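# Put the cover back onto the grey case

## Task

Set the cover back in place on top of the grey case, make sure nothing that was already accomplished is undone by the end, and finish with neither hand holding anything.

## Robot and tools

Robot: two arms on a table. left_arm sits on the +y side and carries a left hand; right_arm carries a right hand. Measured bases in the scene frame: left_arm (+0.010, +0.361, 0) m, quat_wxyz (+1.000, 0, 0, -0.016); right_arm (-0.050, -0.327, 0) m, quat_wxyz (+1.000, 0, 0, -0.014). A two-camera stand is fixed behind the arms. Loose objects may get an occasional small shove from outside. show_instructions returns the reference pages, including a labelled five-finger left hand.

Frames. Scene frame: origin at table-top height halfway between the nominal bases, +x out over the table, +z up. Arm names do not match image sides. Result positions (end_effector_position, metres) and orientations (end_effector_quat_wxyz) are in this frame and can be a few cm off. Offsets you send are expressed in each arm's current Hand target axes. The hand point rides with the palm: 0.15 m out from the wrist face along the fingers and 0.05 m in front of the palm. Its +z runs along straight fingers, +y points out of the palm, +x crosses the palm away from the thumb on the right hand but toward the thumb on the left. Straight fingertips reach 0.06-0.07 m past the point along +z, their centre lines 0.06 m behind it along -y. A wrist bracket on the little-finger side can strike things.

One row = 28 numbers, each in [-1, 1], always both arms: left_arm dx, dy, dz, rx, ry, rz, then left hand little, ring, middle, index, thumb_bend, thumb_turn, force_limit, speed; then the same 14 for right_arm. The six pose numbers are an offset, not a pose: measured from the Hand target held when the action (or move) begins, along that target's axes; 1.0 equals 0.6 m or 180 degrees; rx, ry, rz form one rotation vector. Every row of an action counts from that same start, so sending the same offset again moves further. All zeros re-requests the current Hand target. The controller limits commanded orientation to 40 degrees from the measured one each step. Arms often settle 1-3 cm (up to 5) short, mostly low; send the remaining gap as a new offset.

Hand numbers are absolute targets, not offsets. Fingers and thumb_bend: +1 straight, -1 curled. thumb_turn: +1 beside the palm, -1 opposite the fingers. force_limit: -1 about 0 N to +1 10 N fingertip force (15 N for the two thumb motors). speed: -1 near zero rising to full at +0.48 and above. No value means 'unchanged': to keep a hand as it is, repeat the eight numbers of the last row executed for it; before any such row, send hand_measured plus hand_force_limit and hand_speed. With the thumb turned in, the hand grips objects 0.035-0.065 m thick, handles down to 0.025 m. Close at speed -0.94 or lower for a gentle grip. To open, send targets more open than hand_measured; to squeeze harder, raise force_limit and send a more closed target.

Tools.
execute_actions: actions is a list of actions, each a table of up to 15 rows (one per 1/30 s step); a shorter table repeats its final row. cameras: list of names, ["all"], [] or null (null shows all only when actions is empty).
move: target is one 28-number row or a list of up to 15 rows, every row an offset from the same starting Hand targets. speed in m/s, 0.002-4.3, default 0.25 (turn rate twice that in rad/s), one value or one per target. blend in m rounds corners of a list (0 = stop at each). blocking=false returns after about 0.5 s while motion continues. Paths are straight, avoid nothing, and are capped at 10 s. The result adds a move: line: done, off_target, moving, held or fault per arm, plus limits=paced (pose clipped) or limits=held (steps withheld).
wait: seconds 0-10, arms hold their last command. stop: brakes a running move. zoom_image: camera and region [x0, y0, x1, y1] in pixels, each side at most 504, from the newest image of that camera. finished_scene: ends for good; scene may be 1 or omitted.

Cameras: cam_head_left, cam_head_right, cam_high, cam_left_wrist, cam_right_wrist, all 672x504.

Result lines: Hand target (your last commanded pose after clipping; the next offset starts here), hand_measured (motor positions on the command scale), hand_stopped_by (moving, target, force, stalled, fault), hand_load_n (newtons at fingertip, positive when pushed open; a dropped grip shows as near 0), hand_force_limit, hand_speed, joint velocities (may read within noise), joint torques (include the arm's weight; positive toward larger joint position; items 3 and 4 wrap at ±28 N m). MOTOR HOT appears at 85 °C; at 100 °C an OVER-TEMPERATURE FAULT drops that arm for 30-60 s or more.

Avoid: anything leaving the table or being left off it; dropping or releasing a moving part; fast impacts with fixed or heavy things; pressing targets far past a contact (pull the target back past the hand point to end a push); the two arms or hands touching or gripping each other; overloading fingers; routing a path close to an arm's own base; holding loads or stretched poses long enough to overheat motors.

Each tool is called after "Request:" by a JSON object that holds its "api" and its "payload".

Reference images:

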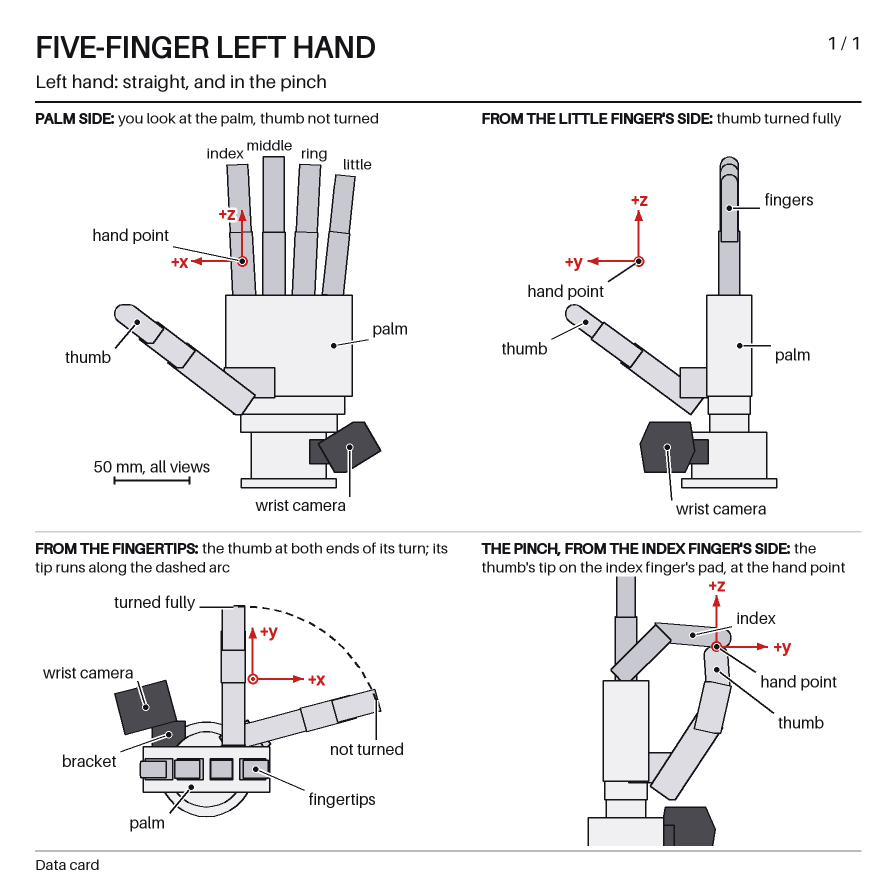

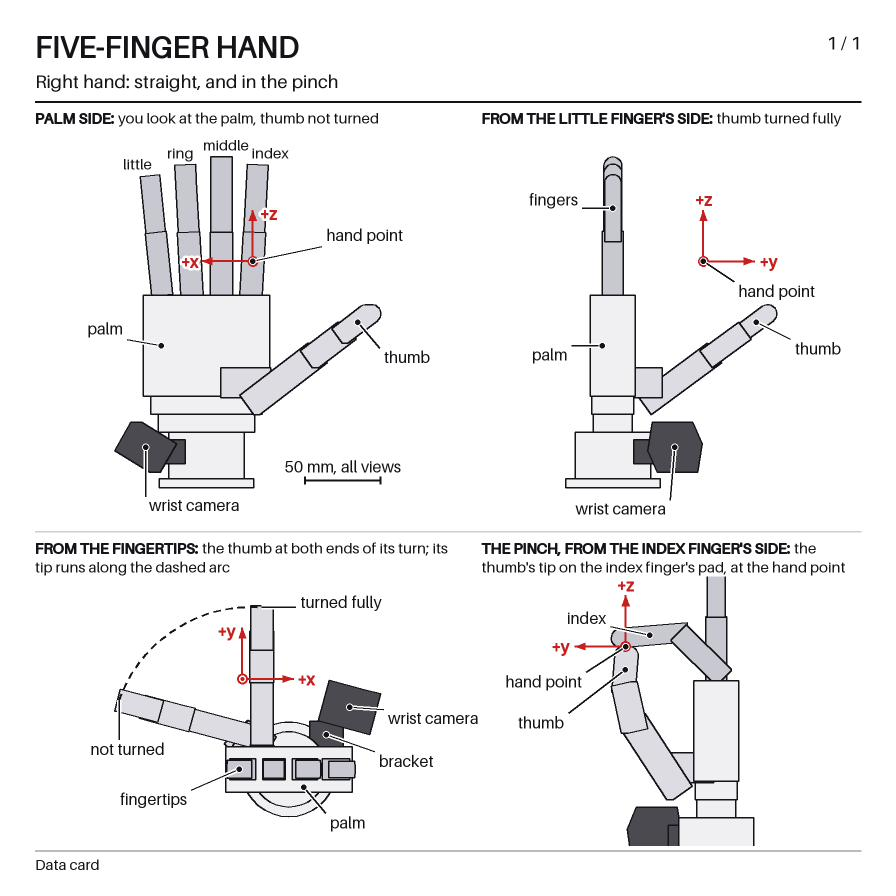

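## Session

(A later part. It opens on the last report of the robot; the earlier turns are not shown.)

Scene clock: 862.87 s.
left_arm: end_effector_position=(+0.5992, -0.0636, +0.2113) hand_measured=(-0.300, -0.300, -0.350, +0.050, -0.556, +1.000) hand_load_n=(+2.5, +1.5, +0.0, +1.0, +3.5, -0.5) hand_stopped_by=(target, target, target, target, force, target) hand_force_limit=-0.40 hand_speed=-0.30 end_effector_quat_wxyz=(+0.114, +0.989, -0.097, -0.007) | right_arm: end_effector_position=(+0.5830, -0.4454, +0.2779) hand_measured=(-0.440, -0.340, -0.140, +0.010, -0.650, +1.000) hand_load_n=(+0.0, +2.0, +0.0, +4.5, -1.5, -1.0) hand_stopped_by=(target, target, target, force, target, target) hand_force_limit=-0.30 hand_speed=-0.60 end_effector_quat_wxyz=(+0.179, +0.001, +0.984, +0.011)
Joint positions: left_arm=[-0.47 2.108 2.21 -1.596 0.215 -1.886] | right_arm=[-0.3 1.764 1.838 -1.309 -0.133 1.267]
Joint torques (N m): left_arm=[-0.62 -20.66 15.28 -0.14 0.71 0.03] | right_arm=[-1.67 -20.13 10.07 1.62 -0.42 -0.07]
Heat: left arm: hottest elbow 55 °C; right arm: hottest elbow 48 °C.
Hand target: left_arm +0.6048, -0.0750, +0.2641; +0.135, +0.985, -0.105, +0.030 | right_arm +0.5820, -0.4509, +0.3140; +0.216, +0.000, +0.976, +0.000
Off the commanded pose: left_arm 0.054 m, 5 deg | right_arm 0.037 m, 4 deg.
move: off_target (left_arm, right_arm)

Request:
{"api": "move", "payload": {"target": [-0.0164,-0.0786,-0.0226,0,0,0,-0.3,-0.3,-0.35,0.05,-0.65,1,-0.4,-0.3,0,0.0833,0,0,0,0,-0.44,-0.34,-0.14,-0.85,-0.65,1,-0.3,-0.6], "speed": 0.05, "cameras": ["cam_head_left","cam_left_wrist","cam_right_wrist"]}}

Scene clock: 865.43 s.
left_arm: end_effector_position=(+0.6015, -0.0245, +0.2256) hand_measured=(-0.300, -0.300, -0.350, +0.050, -0.556, +1.000) hand_load_n=(+2.0, +2.0, +0.5, +1.0, +4.0, -0.5) hand_stopped_by=(target, target, target, target, force, target) hand_force_limit=-0.40 hand_speed=-0.30 end_effector_quat_wxyz=(+0.116, +0.988, -0.102, -0.002) | right_arm: end_effector_position=(+0.5802, -0.4076, +0.2779) hand_measured=(-0.440, -0.340, -0.140, +0.010, -0.650, +1.000) hand_load_n=(+0.0, +2.5, +0.0, +4.5, -1.5, -1.0) hand_stopped_by=(target, target, target, force, target, target) hand_force_limit=-0.30 hand_speed=-0.60 end_effector_quat_wxyz=(+0.180, +0.000, +0.984, +0.006)
Joint positions: left_arm=[-0.414 2.05 2.151 -1.596 0.221 -1.821] | right_arm=[-0.234 1.721 1.781 -1.284 -0.104 1.327]
Joint torques (N m): left_arm=[0.44 -21.6 10.59 1.05 0.9 0.08] | right_arm=[-0.09 -19.6 10.07 1.58 -0.21 0.12]
Heat: left arm: hottest elbow 55 °C; right arm: hottest elbow 48 °C.
Hand target: left_arm +0.6049, -0.0249, +0.2638; +0.134, +0.985, -0.105, +0.030 | right_arm +0.5821, -0.4011, +0.3140; +0.216, +0.000, +0.976, +0.000
Off the commanded pose: left_arm 0.039 m, 4 deg | right_arm 0.037 m, 4 deg.
move: off_target (left_arm, right_arm)
Images, in order (width x height): cam_head_left 672x504, cam_left_wrist 672x504, cam_right_wrist 672x504.

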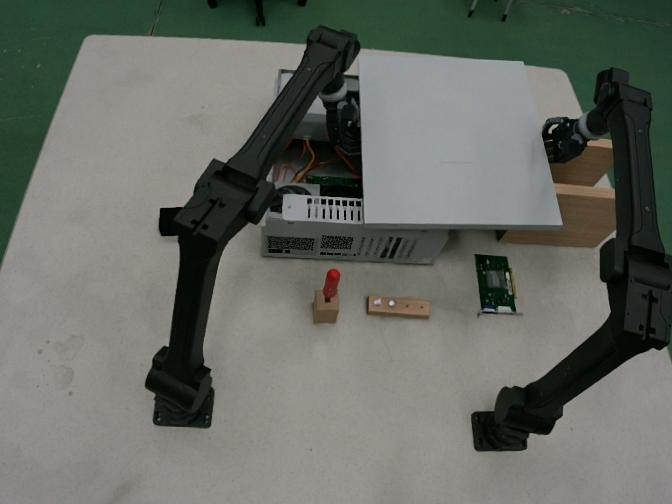

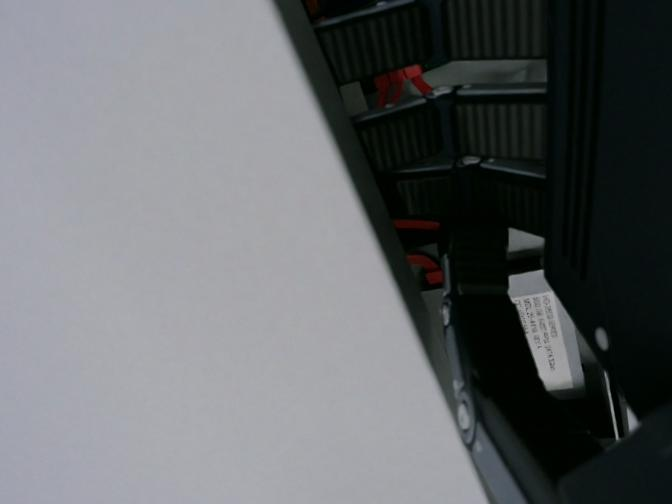

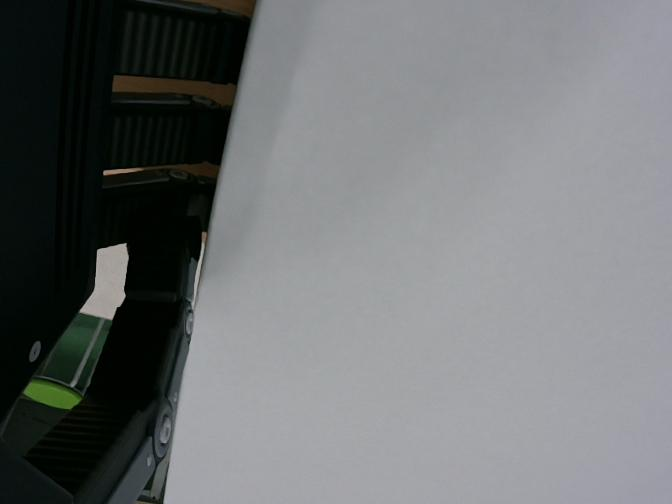

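Request:
{"api": "move", "payload": {"target": [-0.0164,-0.0786,-0.0226,0,0,0,-0.3,-0.3,-0.35,0.05,-0.65,1,-0.4,-0.3,0,0.0833,0,0,0,0,-0.44,-0.34,-0.14,-0.85,-0.65,1,-0.3,-0.6], "speed": 0.06, "cameras": ["cam_head_left","cam_high"]}}

Scene clock: 867.27 s.
left_arm: end_effector_position=(+0.6012, +0.0257, +0.2276) hand_measured=(-0.300, -0.300, -0.350, +0.050, -0.556, +1.000) hand_load_n=(+2.0, +2.0, +0.5, +1.0, +4.0, -1.0) hand_stopped_by=(target, target, target, target, force, target) hand_force_limit=-0.40 hand_speed=-0.30 end_effector_quat_wxyz=(+0.119, +0.988, -0.101, -0.003) | right_arm: end_effector_position=(+0.5804, -0.3575, +0.2787) hand_measured=(-0.440, -0.340, -0.140, +0.010, -0.650, +1.000) hand_load_n=(+0.0, +2.5, +0.0, +4.5, -2.0, -0.5) hand_stopped_by=(target, target, target, force, target, target) hand_force_limit=-0.30 hand_speed=-0.60 end_effector_quat_wxyz=(+0.179, +0.000, +0.984, +0.003)
Joint positions: left_arm=[-0.34 1.986 2.054 -1.581 0.231 -1.746] | right_arm=[-0.143 1.69 1.743 -1.269 -0.066 1.412]
Joint torques (N m): left_arm=[-0.5 -20.84 10.73 0.9 0.88 0.06] | right_arm=[-0.09 -19.19 10.11 1.62 -0.16 0.1]
Heat: left arm: hottest elbow 55 °C; right arm: hottest elbow 48 °C.
Hand target: left_arm +0.6049, +0.0252, +0.2639; +0.134, +0.985, -0.104, +0.030 | right_arm +0.5821, -0.3512, +0.3142; +0.216, +0.000, +0.976, +0.000
Off the commanded pose: left_arm 0.036 m, 4 deg | right_arm 0.036 m, 4 deg.
move: off_target (left_arm, right_arm)
Images, in order (width x height): cam_head_left 672x504, cam_high 672x504.

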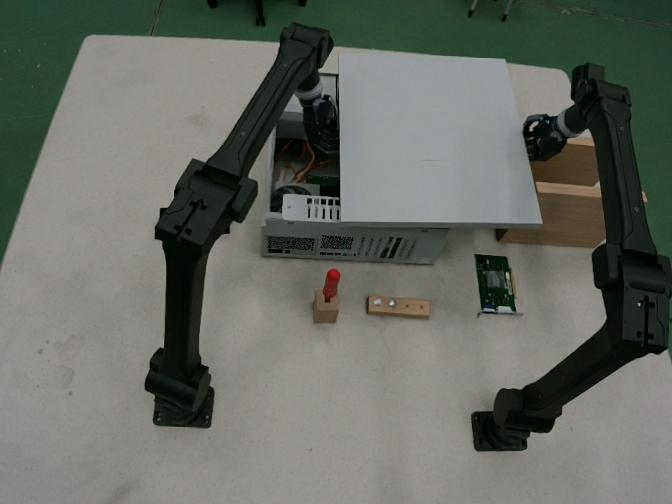

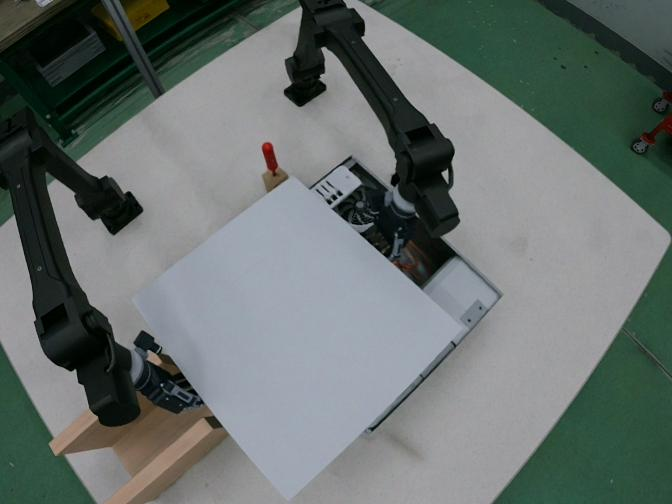

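Request:
{"api": "move", "payload": {"target": [-0.0164,-0.0786,-0.0226,0,0,0,-0.3,-0.3,-0.35,0.05,-0.65,1,-0.4,-0.3,0,0.0833,0,0,0,0,-0.44,-0.34,-0.14,-0.85,-0.65,1,-0.3,-0.6], "speed": 0.06, "cameras": ["cam_head_left"]}}

Request:
{"api": "move", "payload": {"target": [-0.0164,-0.0786,-0.0226,0,0,0,-0.3,-0.3,-0.35,0.05,-0.65,1,-0.4,-0.3,0,0.0833,0,0,0,0,-0.44,-0.34,-0.14,-0.85,-0.65,1,-0.3,-0.6], "speed": 0.06, "cameras": ["cam_head_left","cam_high","cam_left_wrist","cam_right_wrist"]}}

Scene clock: 871.53 s.
left_arm: end_effector_position=(+0.6014, +0.0754, +0.2297) hand_measured=(-0.300, -0.300, -0.350, +0.050, -0.556, +1.000) hand_load_n=(+2.0, +2.0, +0.5, +1.0, +4.0, -0.5) hand_stopped_by=(target, target, target, target, force, target) hand_force_limit=-0.40 hand_speed=-0.30 end_effector_quat_wxyz=(+0.121, +0.987, -0.101, -0.003) | right_arm: end_effector_position=(+0.5810, -0.3074, +0.2785) hand_measured=(-0.440, -0.340, -0.140, +0.010, -0.650, +1.000) hand_load_n=(+0.0, +2.5, +0.0, +4.5, -1.5, -0.5) hand_stopped_by=(target, target, target, force, target, target) hand_force_limit=-0.30 hand_speed=-0.60 end_effector_quat_wxyz=(+0.179, +0.000, +0.984, +0.000)
Joint positions: left_arm=[-0.262 1.938 1.984 -1.576 0.24 -1.666] | right_arm=[-0.048 1.673 1.722 -1.26 -0.028 1.499]
Joint torques (N m): left_arm=[0.15 -20.25 10.58 0.96 0.92 0.12] | right_arm=[-0.21 -18.84 10.1 1.65 -0.11 0.1]
Heat: left arm: hottest elbow 55 °C; right arm: hottest elbow 48 °C.
Hand target: left_arm +0.6050, +0.0753, +0.2639; +0.134, +0.985, -0.104, +0.030 | right_arm +0.5821, -0.3010, +0.3139; +0.216, +0.000, +0.976, +0.000
Off the commanded pose: left_arm 0.034 m, 4 deg | right_arm 0.036 m, 4 deg.
move: off_target (left_arm, right_arm)
Images, in order (width x height): cam_head_left 672x504.

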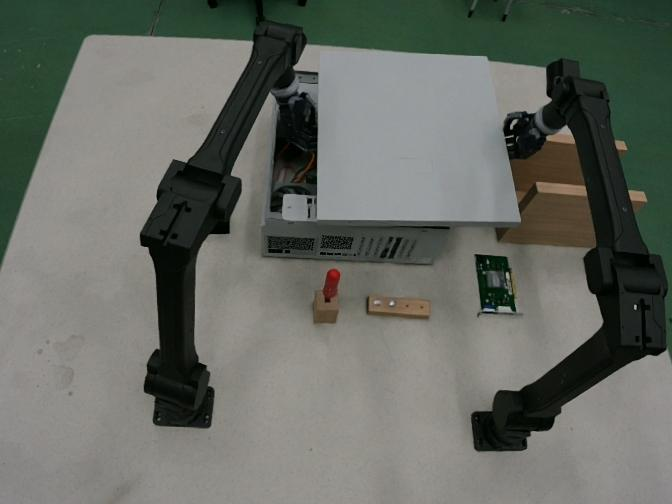

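Scene clock: 872.93 s.
left_arm: end_effector_position=(+0.6035, +0.1247, +0.2313) hand_measured=(-0.300, -0.300, -0.350, +0.050, -0.556, +1.000) hand_load_n=(+1.5, +1.5, +1.0, +1.0, +4.0, -0.5) hand_stopped_by=(target, target, target, target, force, target) hand_force_limit=-0.40 hand_speed=-0.30 end_effector_quat_wxyz=(+0.125, +0.987, -0.101, +0.000) | right_arm: end_effector_position=(+0.5805, -0.2575, +0.2777) hand_measured=(-0.440, -0.340, -0.140, +0.010, -0.650, +1.000) hand_load_n=(+0.0, +2.5, +0.0, +4.5, -2.0, -0.5) hand_stopped_by=(target, target, target, force, target, target) hand_force_limit=-0.30 hand_speed=-0.60 end_effector_quat_wxyz=(+0.178, -0.001, +0.984, -0.003)
Joint positions: left_arm=[-0.18 1.905 1.936 -1.574 0.249 -1.582] | right_arm=[0.047 1.668 1.715 -1.258 0.012 1.587]
Joint torques (N m): left_arm=[0.62 -19.37 10.62 0.58 0.93 0.08] | right_arm=[-0.09 -18.61 10.4 1.62 -0.05 0.09]
Heat: left arm: hottest elbow 54 °C; right arm: hottest elbow 48 °C.
Hand target: left_arm +0.6050, +0.1253, +0.2638; +0.134, +0.985, -0.105, +0.030 | right_arm +0.5821, -0.2512, +0.3140; +0.216, +0.000, +0.976, +0.000
Off the commanded pose: left_arm 0.033 m, 4 deg | right_arm 0.037 m, 4 deg.
move: off_target (left_arm, right_arm)
Images, in order (width x height): cam_head_left 672x504, cam_high 672x504, cam_left_wrist 672x504, cam_right_wrist 672x504.

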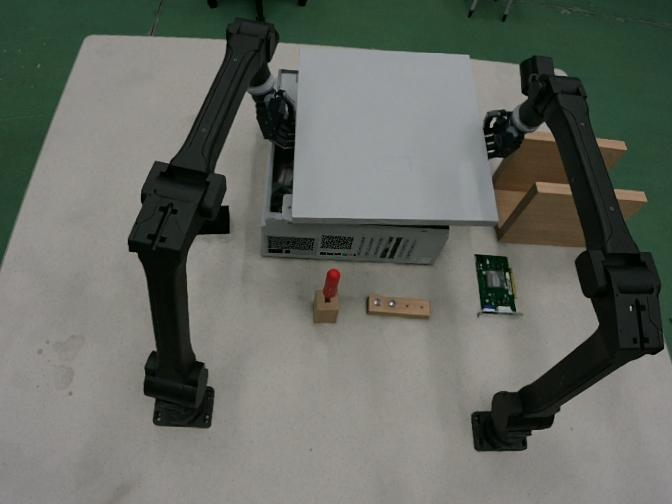

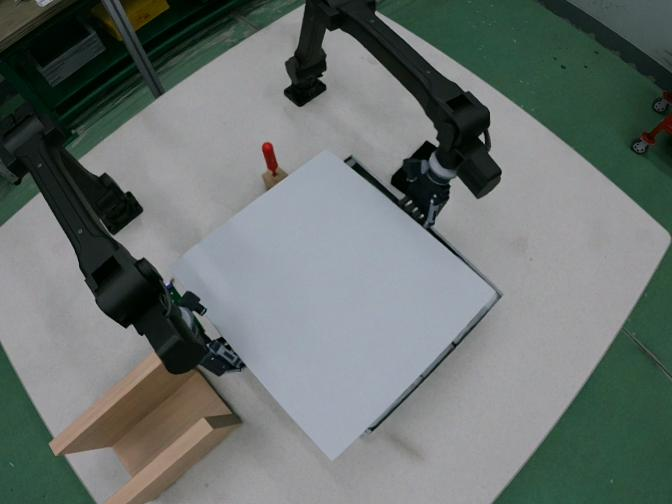

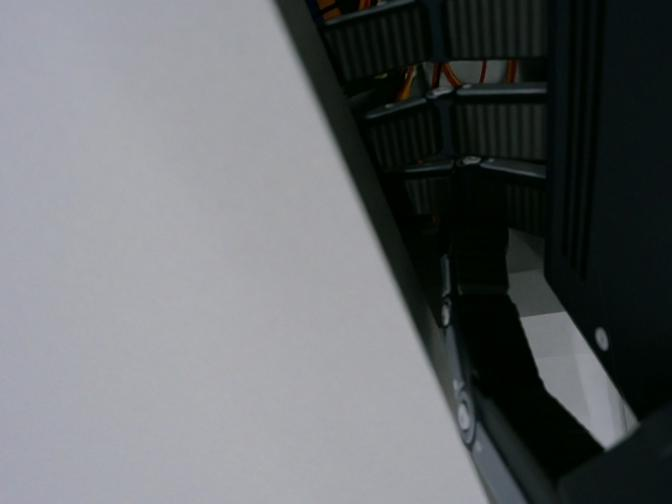

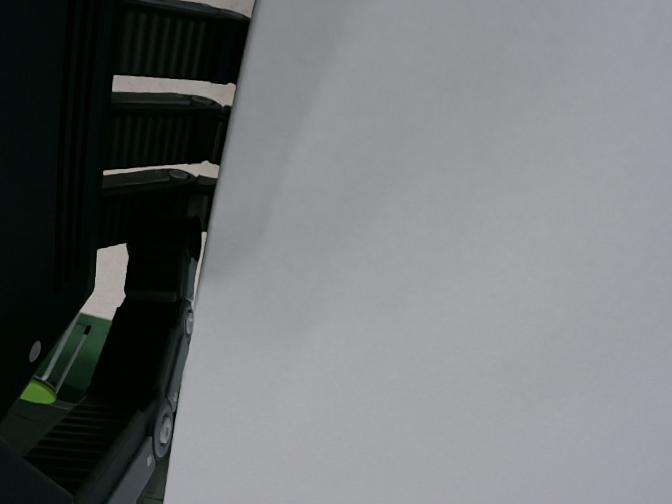

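Request:
{"api": "move", "payload": {"target": [-0.0148,-0.0707,-0.0203,0,0,0,-0.3,-0.3,-0.35,0.05,-0.65,1,-0.4,-0.3,0,0.075,0,0,0,0,-0.44,-0.34,-0.14,-0.85,-0.65,1,-0.3,-0.6], "speed": 0.06, "cameras": ["cam_head_left","cam_head_right","cam_high","cam_left_wrist","cam_right_wrist"]}}

Scene clock: 875.27 s.
left_arm: end_effector_position=(+0.6067, +0.1693, +0.2327) hand_measured=(-0.300, -0.300, -0.350, +0.050, -0.556, +1.000) hand_load_n=(+1.5, +1.0, +1.0, +1.0, +4.0, -0.5) hand_stopped_by=(target, target, target, target, force, target) hand_force_limit=-0.40 hand_speed=-0.30 end_effector_quat_wxyz=(+0.127, +0.987, -0.102, +0.006) | right_arm: end_effector_position=(+0.5782, -0.2128, +0.2776) hand_measured=(-0.440, -0.340, -0.140, +0.010, -0.650, +1.000) hand_load_n=(+0.0, +3.0, +0.0, +4.0, -2.0, -0.5) hand_stopped_by=(target, target, target, force, target, target) hand_force_limit=-0.30 hand_speed=-0.60 end_effector_quat_wxyz=(+0.180, -0.001, +0.984, -0.006)
Joint positions: left_arm=[-0.103 1.886 1.91 -1.574 0.255 -1.503] | right_arm=[0.133 1.668 1.715 -1.258 0.048 1.665]
Joint torques (N m): left_arm=[0.15 -19.43 10.55 0.14 0.95 0.1] | right_arm=[-0.03 -18.02 11.25 1.42 0 0.08]
Heat: left arm: hottest elbow 54 °C; right arm: hottest elbow 48 °C.
Hand target: left_arm +0.6051, +0.1704, +0.2640; +0.134, +0.985, -0.104, +0.030 | right_arm +0.5821, -0.2060, +0.3140; +0.216, +0.000, +0.976, +0.000
Off the commanded pose: left_arm 0.031 m, 3 deg | right_arm 0.037 m, 4 deg.
move: off_target (left_arm, right_arm)

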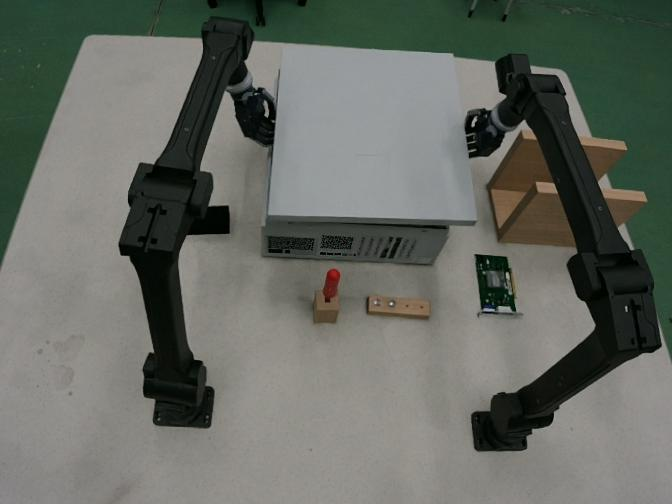

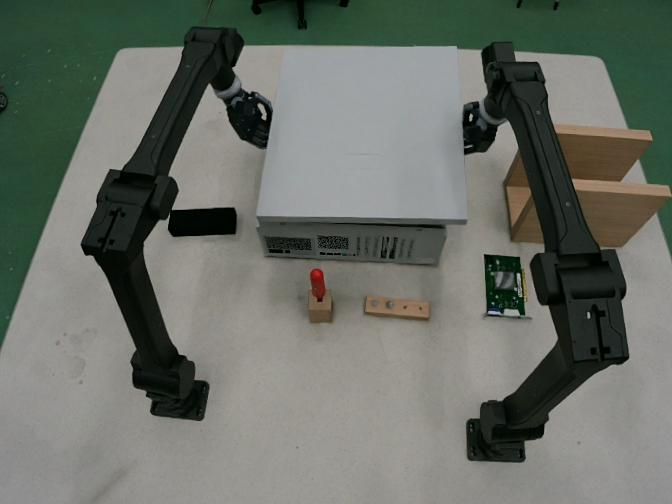

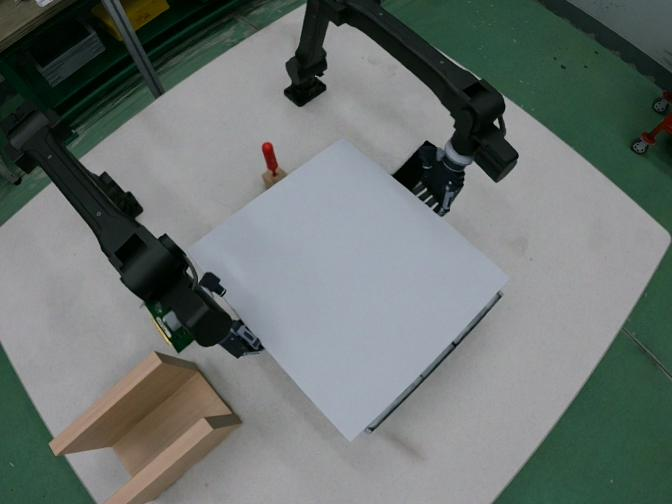

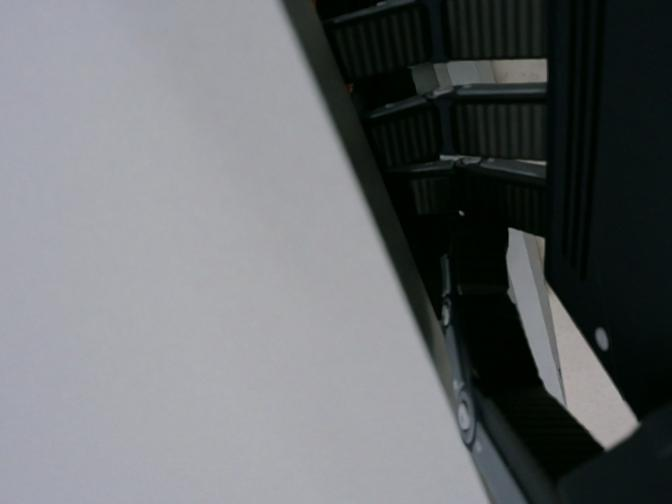

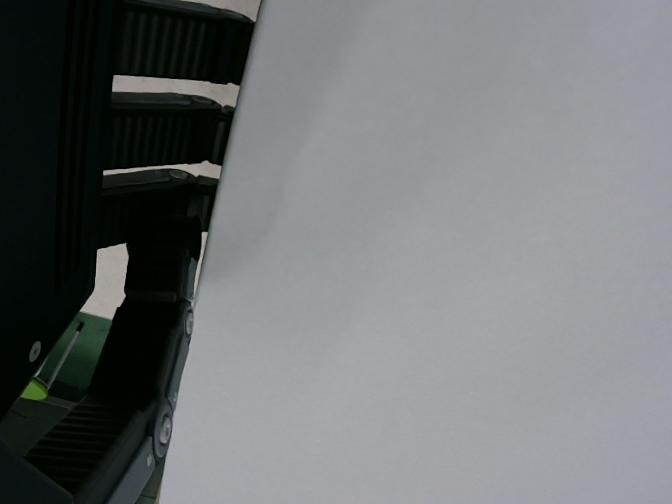

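Request:
{"api": "zoom_image", "payload": {"camera": "cam_head_left", "region": [230, 180, 510, 280]}}

Request:
{"api": "zoom_image", "payload": {"camera": "cam_head_right", "region": [230, 180, 510, 280]}}

Request:
{"api": "zoom_image", "payload": {"camera": "cam_head_left", "region": [230, 30, 510, 230]}}

Request:
{"api": "zoom_image", "payload": {"camera": "cam_high", "region": [320, 120, 530, 450]}}

Scaled by 1.800 from the camera's 672x504 image, which has a finer 960x720 frame.

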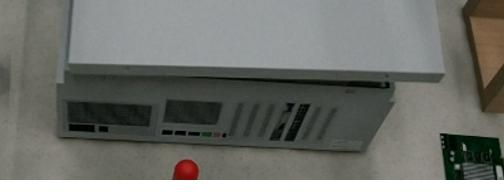

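Scaled by 1.800 from the camera's 672x504 image, which has a finer 960x720 frame.

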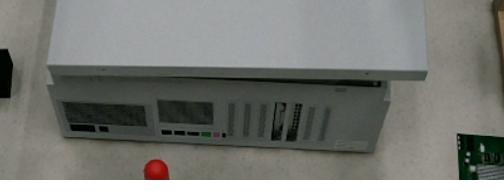

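Scaled by 1.800 from the camera's 672x504 image, which has a finer 960x720 frame.

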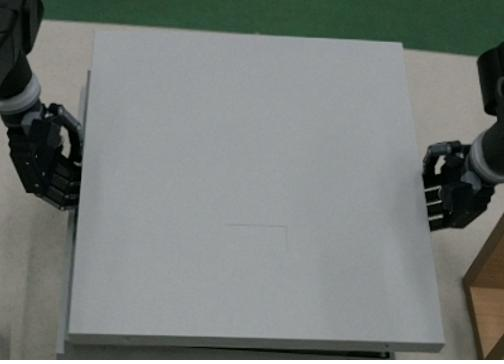

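Scaled by 1.527 from the camera's 672x504 image, which has a finer 960x720 frame.

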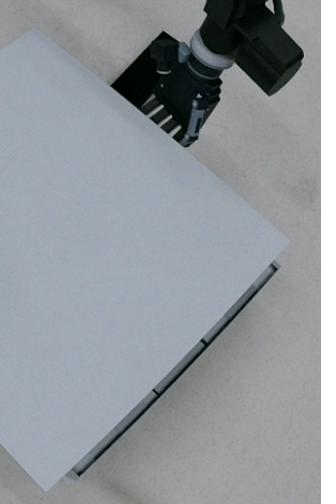

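Request:
{"api": "move", "payload": {"target": [0.018,0.0289,0.0094,0,0,0,-0.3,-0.3,-0.35,0.05,-0.65,1,-0.4,-0.3,0.0106,-0.0333,-0.0049,0,0,0,-0.44,-0.34,-0.14,-0.85,-0.65,1,-0.3,-0.6], "speed": 0.04, "cameras": ["cam_head_left"]}}

Scene clock: 882.77 s.
left_arm: end_effector_position=(+0.6035, +0.1573, +0.2326) hand_measured=(-0.300, -0.300, -0.350, +0.050, -0.556, +1.000) hand_load_n=(+2.0, +1.0, +1.0, +1.0, +3.5, -0.5) hand_stopped_by=(target, target, target, target, force, target) hand_force_limit=-0.40 hand_speed=-0.30 end_effector_quat_wxyz=(+0.128, +0.986, -0.105, +0.004) | right_arm: end_effector_position=(+0.5742, -0.2237, +0.2784) hand_measured=(-0.440, -0.340, -0.140, +0.010, -0.650, +1.000) hand_load_n=(+0.0, +3.0, +0.0, +4.5, -1.5, -1.0) hand_stopped_by=(target, target, target, force, target, target) hand_force_limit=-0.30 hand_speed=-0.60 end_effector_quat_wxyz=(+0.179, +0.003, +0.984, -0.005)
Joint positions: left_arm=[-0.124 1.886 1.91 -1.574 0.255 -1.517] | right_arm=[0.114 1.655 1.699 -1.258 0.041 1.656]
Joint torques (N m): left_arm=[-1.26 -16.79 13.44 -0.02 0.91 -0.15] | right_arm=[-1.38 -18.61 10.19 1.7 -0.29 -0.14]
Heat: left arm: hottest elbow 53 °C; right arm: hottest elbow 48 °C.
Hand target: left_arm +0.6121, +0.1503, +0.2639; +0.134, +0.985, -0.104, +0.030 | right_arm +0.5751, -0.2262, +0.3142; +0.216, +0.000, +0.976, +0.000
Off the commanded pose: left_arm 0.033 m, 3 deg | right_arm 0.036 m, 4 deg.
move: off_target (left_arm, right_arm)
Images, in order (width x height): cam_head_left 672x504.

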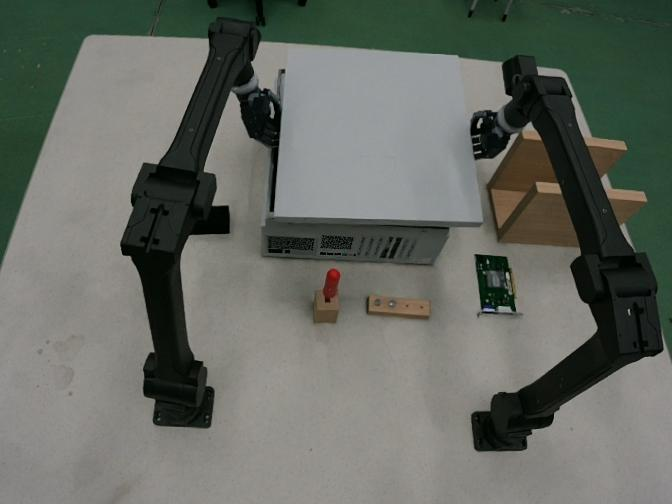

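Request:
{"api": "move", "payload": {"target": [-0.0018,-0.0003,0.0517,0,0,0,-0.3,-0.3,-0.35,0.05,-0.65,1,-0.4,-0.3,0.0281,-0.0133,0.0604,0,0,0,-0.44,-0.34,-0.14,-0.85,-0.65,1,-0.3,-0.6], "speed": 0.04, "cameras": ["cam_head_left","cam_right_wrist"]}}

Scene clock: 884.70 s.
left_arm: end_effector_position=(+0.6060, +0.1502, +0.2183) hand_measured=(-0.300, -0.300, -0.350, +0.050, -0.556, +1.000) hand_load_n=(+1.5, +1.0, +1.5, +1.0, +4.0, -0.5) hand_stopped_by=(target, target, target, target, force, target) hand_force_limit=-0.40 hand_speed=-0.30 end_effector_quat_wxyz=(+0.128, +0.986, -0.107, +0.010) | right_arm: end_effector_position=(+0.5734, -0.2312, +0.2393) hand_measured=(-0.440, -0.340, -0.140, +0.010, -0.650, +1.000) hand_load_n=(+0.0, +3.5, +0.0, +4.0, -1.5, -0.5) hand_stopped_by=(target, target, target, force, target, target) hand_force_limit=-0.30 hand_speed=-0.60 end_effector_quat_wxyz=(+0.180, +0.008, +0.984, -0.004)
Joint positions: left_arm=[-0.135 1.886 1.871 -1.518 0.255 -1.528] | right_arm=[0.1 1.649 1.588 -1.15 0.036 1.653]
Joint torques (N m): left_arm=[-1.67 -16.97 10.73 0.81 0.83 -0.19] | right_arm=[-1.55 -18.37 10.06 1.65 -0.33 -0.23]
Heat: left arm: hottest elbow 52 °C; right arm: hottest elbow 48 °C.
Hand target: left_arm +0.6121, +0.1424, +0.2338; +0.134, +0.985, -0.104, +0.030 | right_arm +0.5751, -0.2340, +0.2741; +0.216, +0.000, +0.976, +0.000
Off the commanded pose: left_arm 0.019 m, 2 deg | right_arm 0.035 m, 4 deg.
move: off_target (left_arm, right_arm)
Images, in order (width x height): cam_head_left 672x504, cam_right_wrist 672x504.

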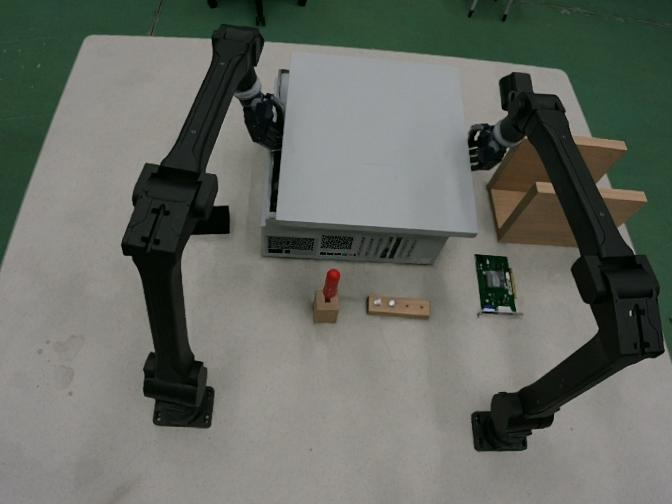

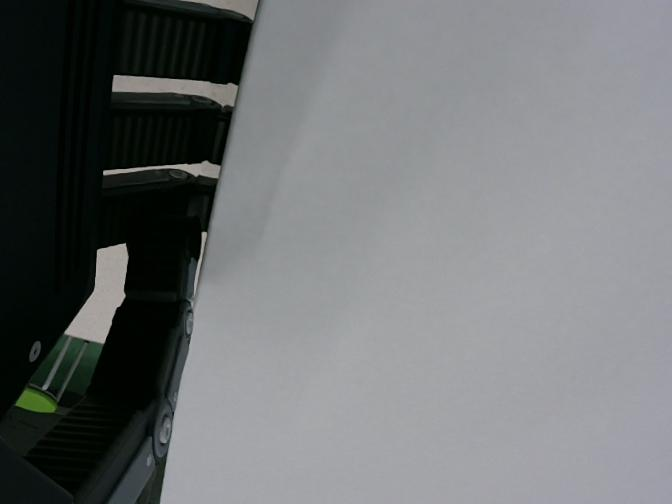

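Request:
{"api": "move", "payload": {"target": [-0.0015,-0.0043,0.0160,0,0,0,-0.3,-0.3,-0.35,0.05,-0.65,1,-0.4,-0.3,0.0281,0,0.0604,0,0,0,-0.44,-0.34,-0.14,-0.85,-0.65,1,-0.3,-0.6], "speed": 0.04, "cameras": ["cam_head_left","cam_high","cam_right_wrist","cam_left_wrist"]}}

Scene clock: 886.70 s.
left_arm: end_effector_position=(+0.6061, +0.1502, +0.2089) hand_measured=(-0.300, -0.300, -0.350, +0.050, -0.556, +1.000) hand_load_n=(+2.0, +0.5, +1.0, +1.0, +3.5, -1.0) hand_stopped_by=(target, target, target, target, force, target) hand_force_limit=-0.40 hand_speed=-0.30 end_effector_quat_wxyz=(+0.128, +0.986, -0.107, +0.011) | right_arm: end_effector_position=(+0.5705, -0.2321, +0.2053) hand_measured=(-0.440, -0.340, -0.140, +0.010, -0.650, +1.000) hand_load_n=(+0.0, +3.0, +0.0, +4.5, -2.0, -0.5) hand_stopped_by=(target, target, target, force, target, target) hand_force_limit=-0.30 hand_speed=-0.60 end_effector_quat_wxyz=(+0.184, +0.008, +0.983, -0.004)
Joint positions: left_arm=[-0.135 1.886 1.846 -1.492 0.255 -1.528] | right_arm=[0.099 1.646 1.491 -1.048 0.036 1.652]
Joint torques (N m): left_arm=[0.56 -17.73 10.62 0.84 0.86 -0.16] | right_arm=[-1.44 -17.55 10.02 1.7 -0.33 -0.23]
Heat: left arm: hottest elbow 52 °C; right arm: hottest elbow 48 °C.
Hand target: left_arm +0.6121, +0.1424, +0.2239; +0.134, +0.985, -0.104, +0.030 | right_arm +0.5751, -0.2341, +0.2341; +0.216, +0.000, +0.976, +0.000
Off the commanded pose: left_arm 0.018 m, 2 deg | right_arm 0.029 m, 4 deg.
move: off_target (left_arm, right_arm)
Images, in order (width x height): cam_head_left 672x504, cam_high 672x504, cam_left_wrist 672x504, cam_right_wrist 672x504.

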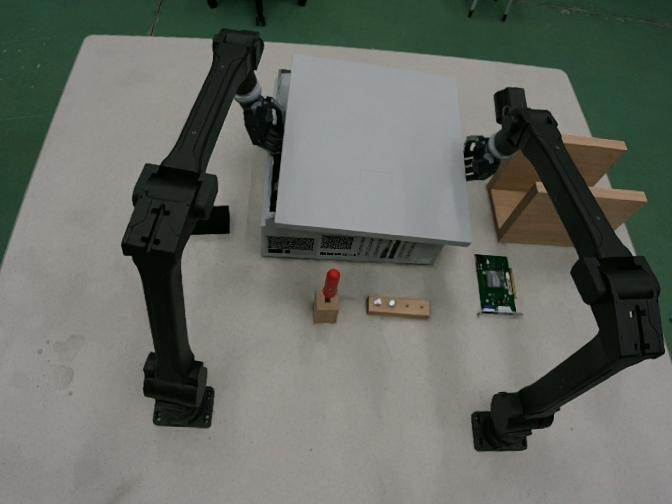

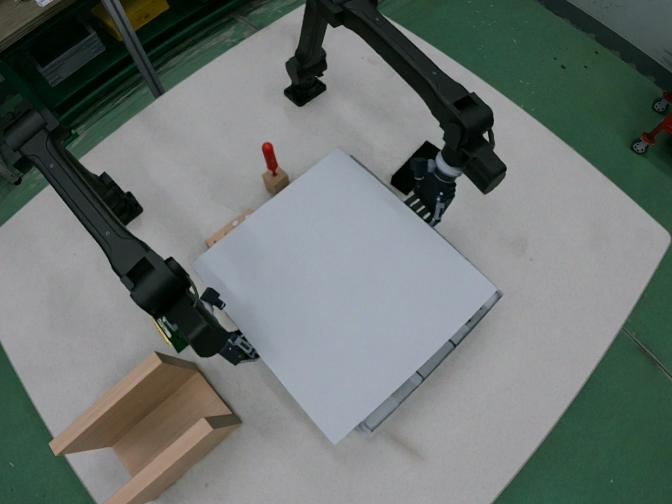

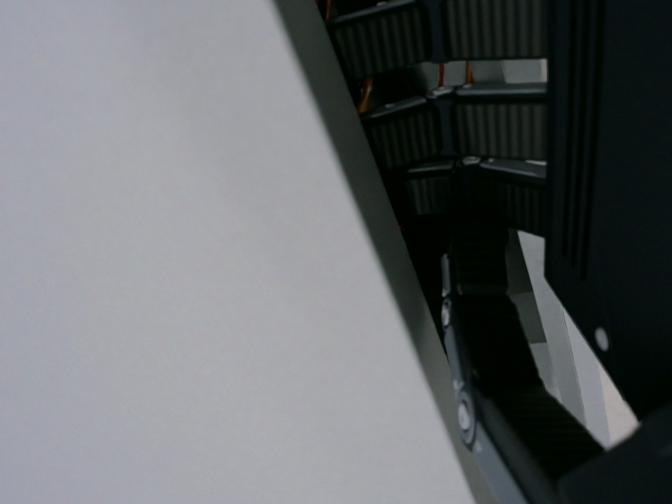

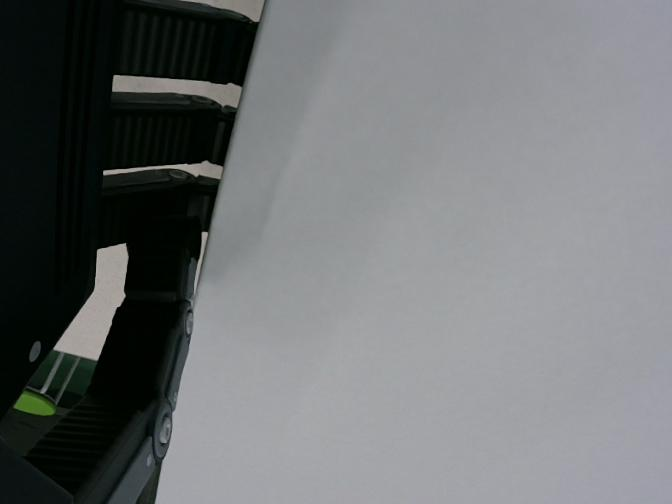

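Request:
{"api": "zoom_image", "payload": {"camera": "cam_head_left", "region": [240, 190, 500, 280]}}

Scaled by 1.938 from the camera's 672x504 image, which has a finer 960x720 frame.

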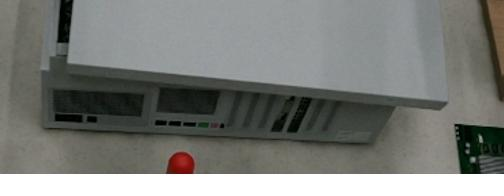

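Request:
{"api": "move", "payload": {"target": [0,0,0,0,0,0,-0.3,-0.3,-0.35,0.05,-0.65,1,-0.4,-0.3,0.0105,0,0.0226,0,0,0,-0.44,-0.34,-0.14,-0.85,-0.65,1,-0.3,-0.6], "speed": 0.03, "cameras": ["cam_head_left","cam_right_wrist"]}}

Scene clock: 888.17 s.
left_arm: end_effector_position=(+0.6061, +0.1502, +0.2089) hand_measured=(-0.300, -0.300, -0.350, +0.050, -0.556, +1.000) hand_load_n=(+2.0, +1.0, +1.5, +1.0, +4.0, -0.5) hand_stopped_by=(target, target, target, target, force, target) hand_force_limit=-0.40 hand_speed=-0.30 end_effector_quat_wxyz=(+0.128, +0.986, -0.107, +0.011) | right_arm: end_effector_position=(+0.5696, -0.2321, +0.1936) hand_measured=(-0.440, -0.340, -0.140, +0.010, -0.650, +1.000) hand_load_n=(+0.0, +3.0, +0.0, +4.5, -1.5, -0.5) hand_stopped_by=(target, target, target, force, target, target) hand_force_limit=-0.30 hand_speed=-0.60 end_effector_quat_wxyz=(+0.187, +0.008, +0.982, -0.003)
Joint positions: left_arm=[-0.135 1.886 1.846 -1.492 0.255 -1.528] | right_arm=[0.099 1.646 1.459 -1.009 0.035 1.651]
Joint torques (N m): left_arm=[-1.26 -16.91 10.62 0.92 0.88 -0.15] | right_arm=[-1.49 -17.14 9.92 1.74 -0.32 -0.22]
Heat: left arm: hottest elbow 52 °C; right arm: hottest elbow 48 °C.
Hand target: left_arm +0.6121, +0.1424, +0.2239; +0.134, +0.985, -0.104, +0.030 | right_arm +0.5750, -0.2341, +0.2191; +0.216, +0.000, +0.976, +0.000
Off the commanded pose: left_arm 0.018 m, 2 deg | right_arm 0.026 m, 4 deg.
move: off_target (left_arm, right_arm)
Images, in order (width x height): cam_head_left 672x504, cam_right_wrist 672x504.

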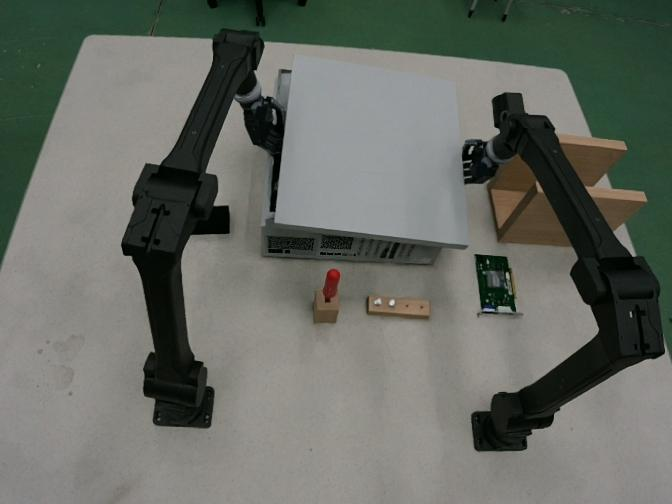

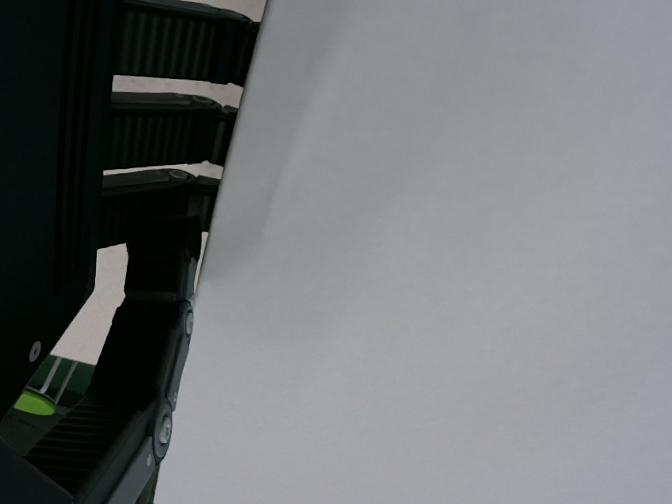

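Request:
{"api": "move", "payload": {"target": [0,0,0,0,0,0,-0.3,-0.3,-0.35,0.05,-0.65,1,-0.4,-0.3,0.0105,0,0.0226,0,0,0,-0.44,-0.34,-0.14,-0.85,-0.65,1,-0.3,-0.6], "speed": 0.03, "cameras": ["cam_head_left","cam_right_wrist"]}}

Scene clock: 889.43 s.
left_arm: end_effector_position=(+0.6062, +0.1500, +0.2089) hand_measured=(-0.300, -0.300, -0.350, +0.050, -0.556, +1.000) hand_load_n=(+1.0, +0.0, +2.0, +1.0, +4.0, -0.5) hand_stopped_by=(target, target, target, target, force, target) hand_force_limit=-0.40 hand_speed=-0.30 end_effector_quat_wxyz=(+0.128, +0.986, -0.105, +0.011) | right_arm: end_effector_position=(+0.5687, -0.2316, +0.1838) hand_measured=(-0.440, -0.340, -0.140, +0.010, -0.650, +1.000) hand_load_n=(+0.0, +0.0, +0.0, +5.5, -1.5, -1.0) hand_stopped_by=(target, target, target, force, target, target) hand_force_limit=-0.30 hand_speed=-0.60 end_effector_quat_wxyz=(+0.190, +0.004, +0.982, -0.003)
Joint positions: left_arm=[-0.135 1.886 1.846 -1.492 0.255 -1.53] | right_arm=[0.099 1.646 1.43 -0.974 0.034 1.643]
Joint torques (N m): left_arm=[-0.79 -17.08 10.76 1.01 0.76 -0.18] | right_arm=[-1.61 -16.56 9.69 1.78 -0.29 -0.14]
Heat: left arm: hottest elbow 52 °C; right arm: hottest elbow 48 °C.
Hand target: left_arm +0.6120, +0.1423, +0.2239; +0.134, +0.985, -0.105, +0.030 | right_arm +0.5750, -0.2341, +0.2042; +0.216, +0.000, +0.976, +0.000
Off the commanded pose: left_arm 0.018 m, 2 deg | right_arm 0.022 m, 3 deg.
move: off_target (left_arm, right_arm)
Images, in order (width x height): cam_head_left 672x504, cam_right_wrist 672x504.

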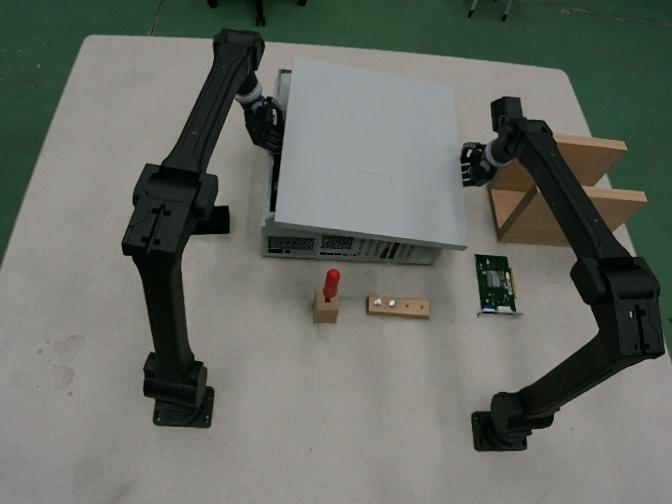

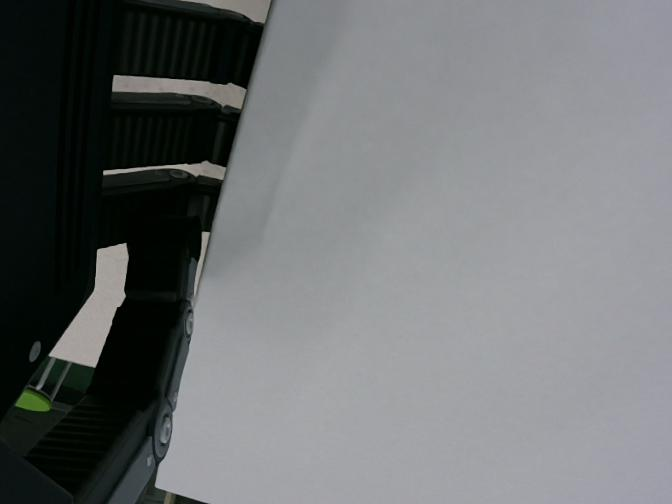

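Request:
{"api": "move", "payload": {"target": [[0,0,0,0,0,0,-0.3,-0.3,-0.35,0.05,-0.65,1,-0.4,-0.3,0.0239,0,0.0513,0,0,0,-0.44,-0.34,-0.14,-0.85,-0.65,1,-0.3,-0.6],[0,0,0,0,0,0,-0.3,-0.3,-0.35,0.05,-0.65,1,-0.4,-0.3,0.0239,0,0.0513,0,0,0,1,1,1,1,-0.65,1,-0.3,-0.3],[0,0,0,0,0,0,-0.3,-0.3,-0.35,0.05,-0.65,1,-0.4,-0.3,0.0239,0,0.0513,0,0,0,1,1,1,1,1,1,-0.3,-0.3]], "speed": 0.05, "cameras": ["cam_head_left","cam_right_wrist"]}}

Scene clock: 895.07 s.
left_arm: end_effector_position=(+0.6061, +0.1485, +0.2088) hand_measured=(-0.300, -0.300, -0.350, +0.050, -0.556, +1.000) hand_load_n=(+0.0, +0.0, +2.5, +1.0, +4.0, -0.5) hand_stopped_by=(target, target, target, target, force, target) hand_force_limit=-0.40 hand_speed=-0.30 end_effector_quat_wxyz=(+0.128, +0.986, -0.103, +0.010) | right_arm: end_effector_position=(+0.5728, -0.2348, +0.1674) hand_measured=(+1.000, +1.000, +1.000, +1.000, +1.000, +1.000) hand_load_n=(+0.0, +0.0, +0.0, +0.0, +0.0, +0.0) hand_stopped_by=(target, target, target, target, target, target) hand_force_limit=-0.30 hand_speed=-0.30 end_effector_quat_wxyz=(+0.208, +0.006, +0.978, -0.001)
Joint positions: left_arm=[-0.138 1.886 1.846 -1.492 0.255 -1.538] | right_arm=[0.092 1.647 1.373 -0.879 0.03 1.64]
Joint torques (N m): left_arm=[-0.73 -17.2 10.48 1.18 0.79 -0.02] | right_arm=[-0.97 -15.03 8.95 1.5 -0.13 -0.13]
Heat: left arm: hottest elbow 53 °C; right arm: hottest elbow 47 °C.
Hand target: left_arm +0.6121, +0.1423, +0.2239; +0.134, +0.985, -0.105, +0.030 | right_arm +0.5750, -0.2341, +0.1703; +0.216, +0.000, +0.976, +0.000
Off the commanded pose: left_arm 0.017 m, 2 deg | right_arm 0.004 m, 1 deg.
move: off_target (left_arm)
Images, in order (width x height): cam_head_left 672x504, cam_right_wrist 672x504.

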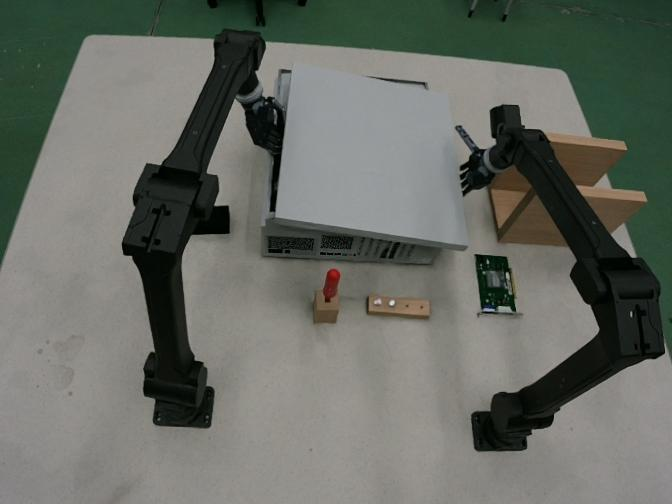

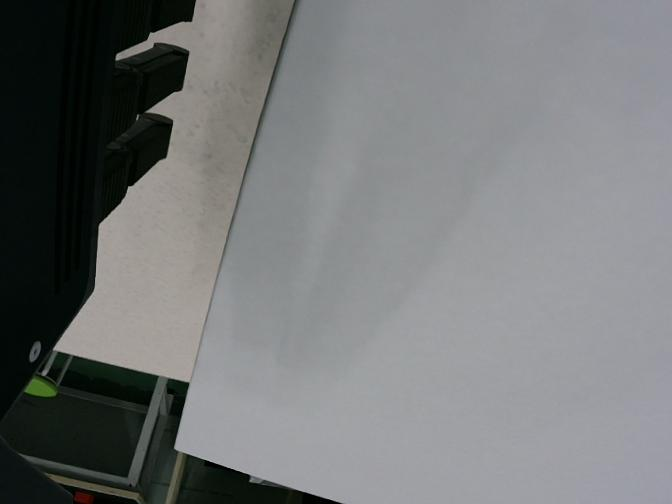

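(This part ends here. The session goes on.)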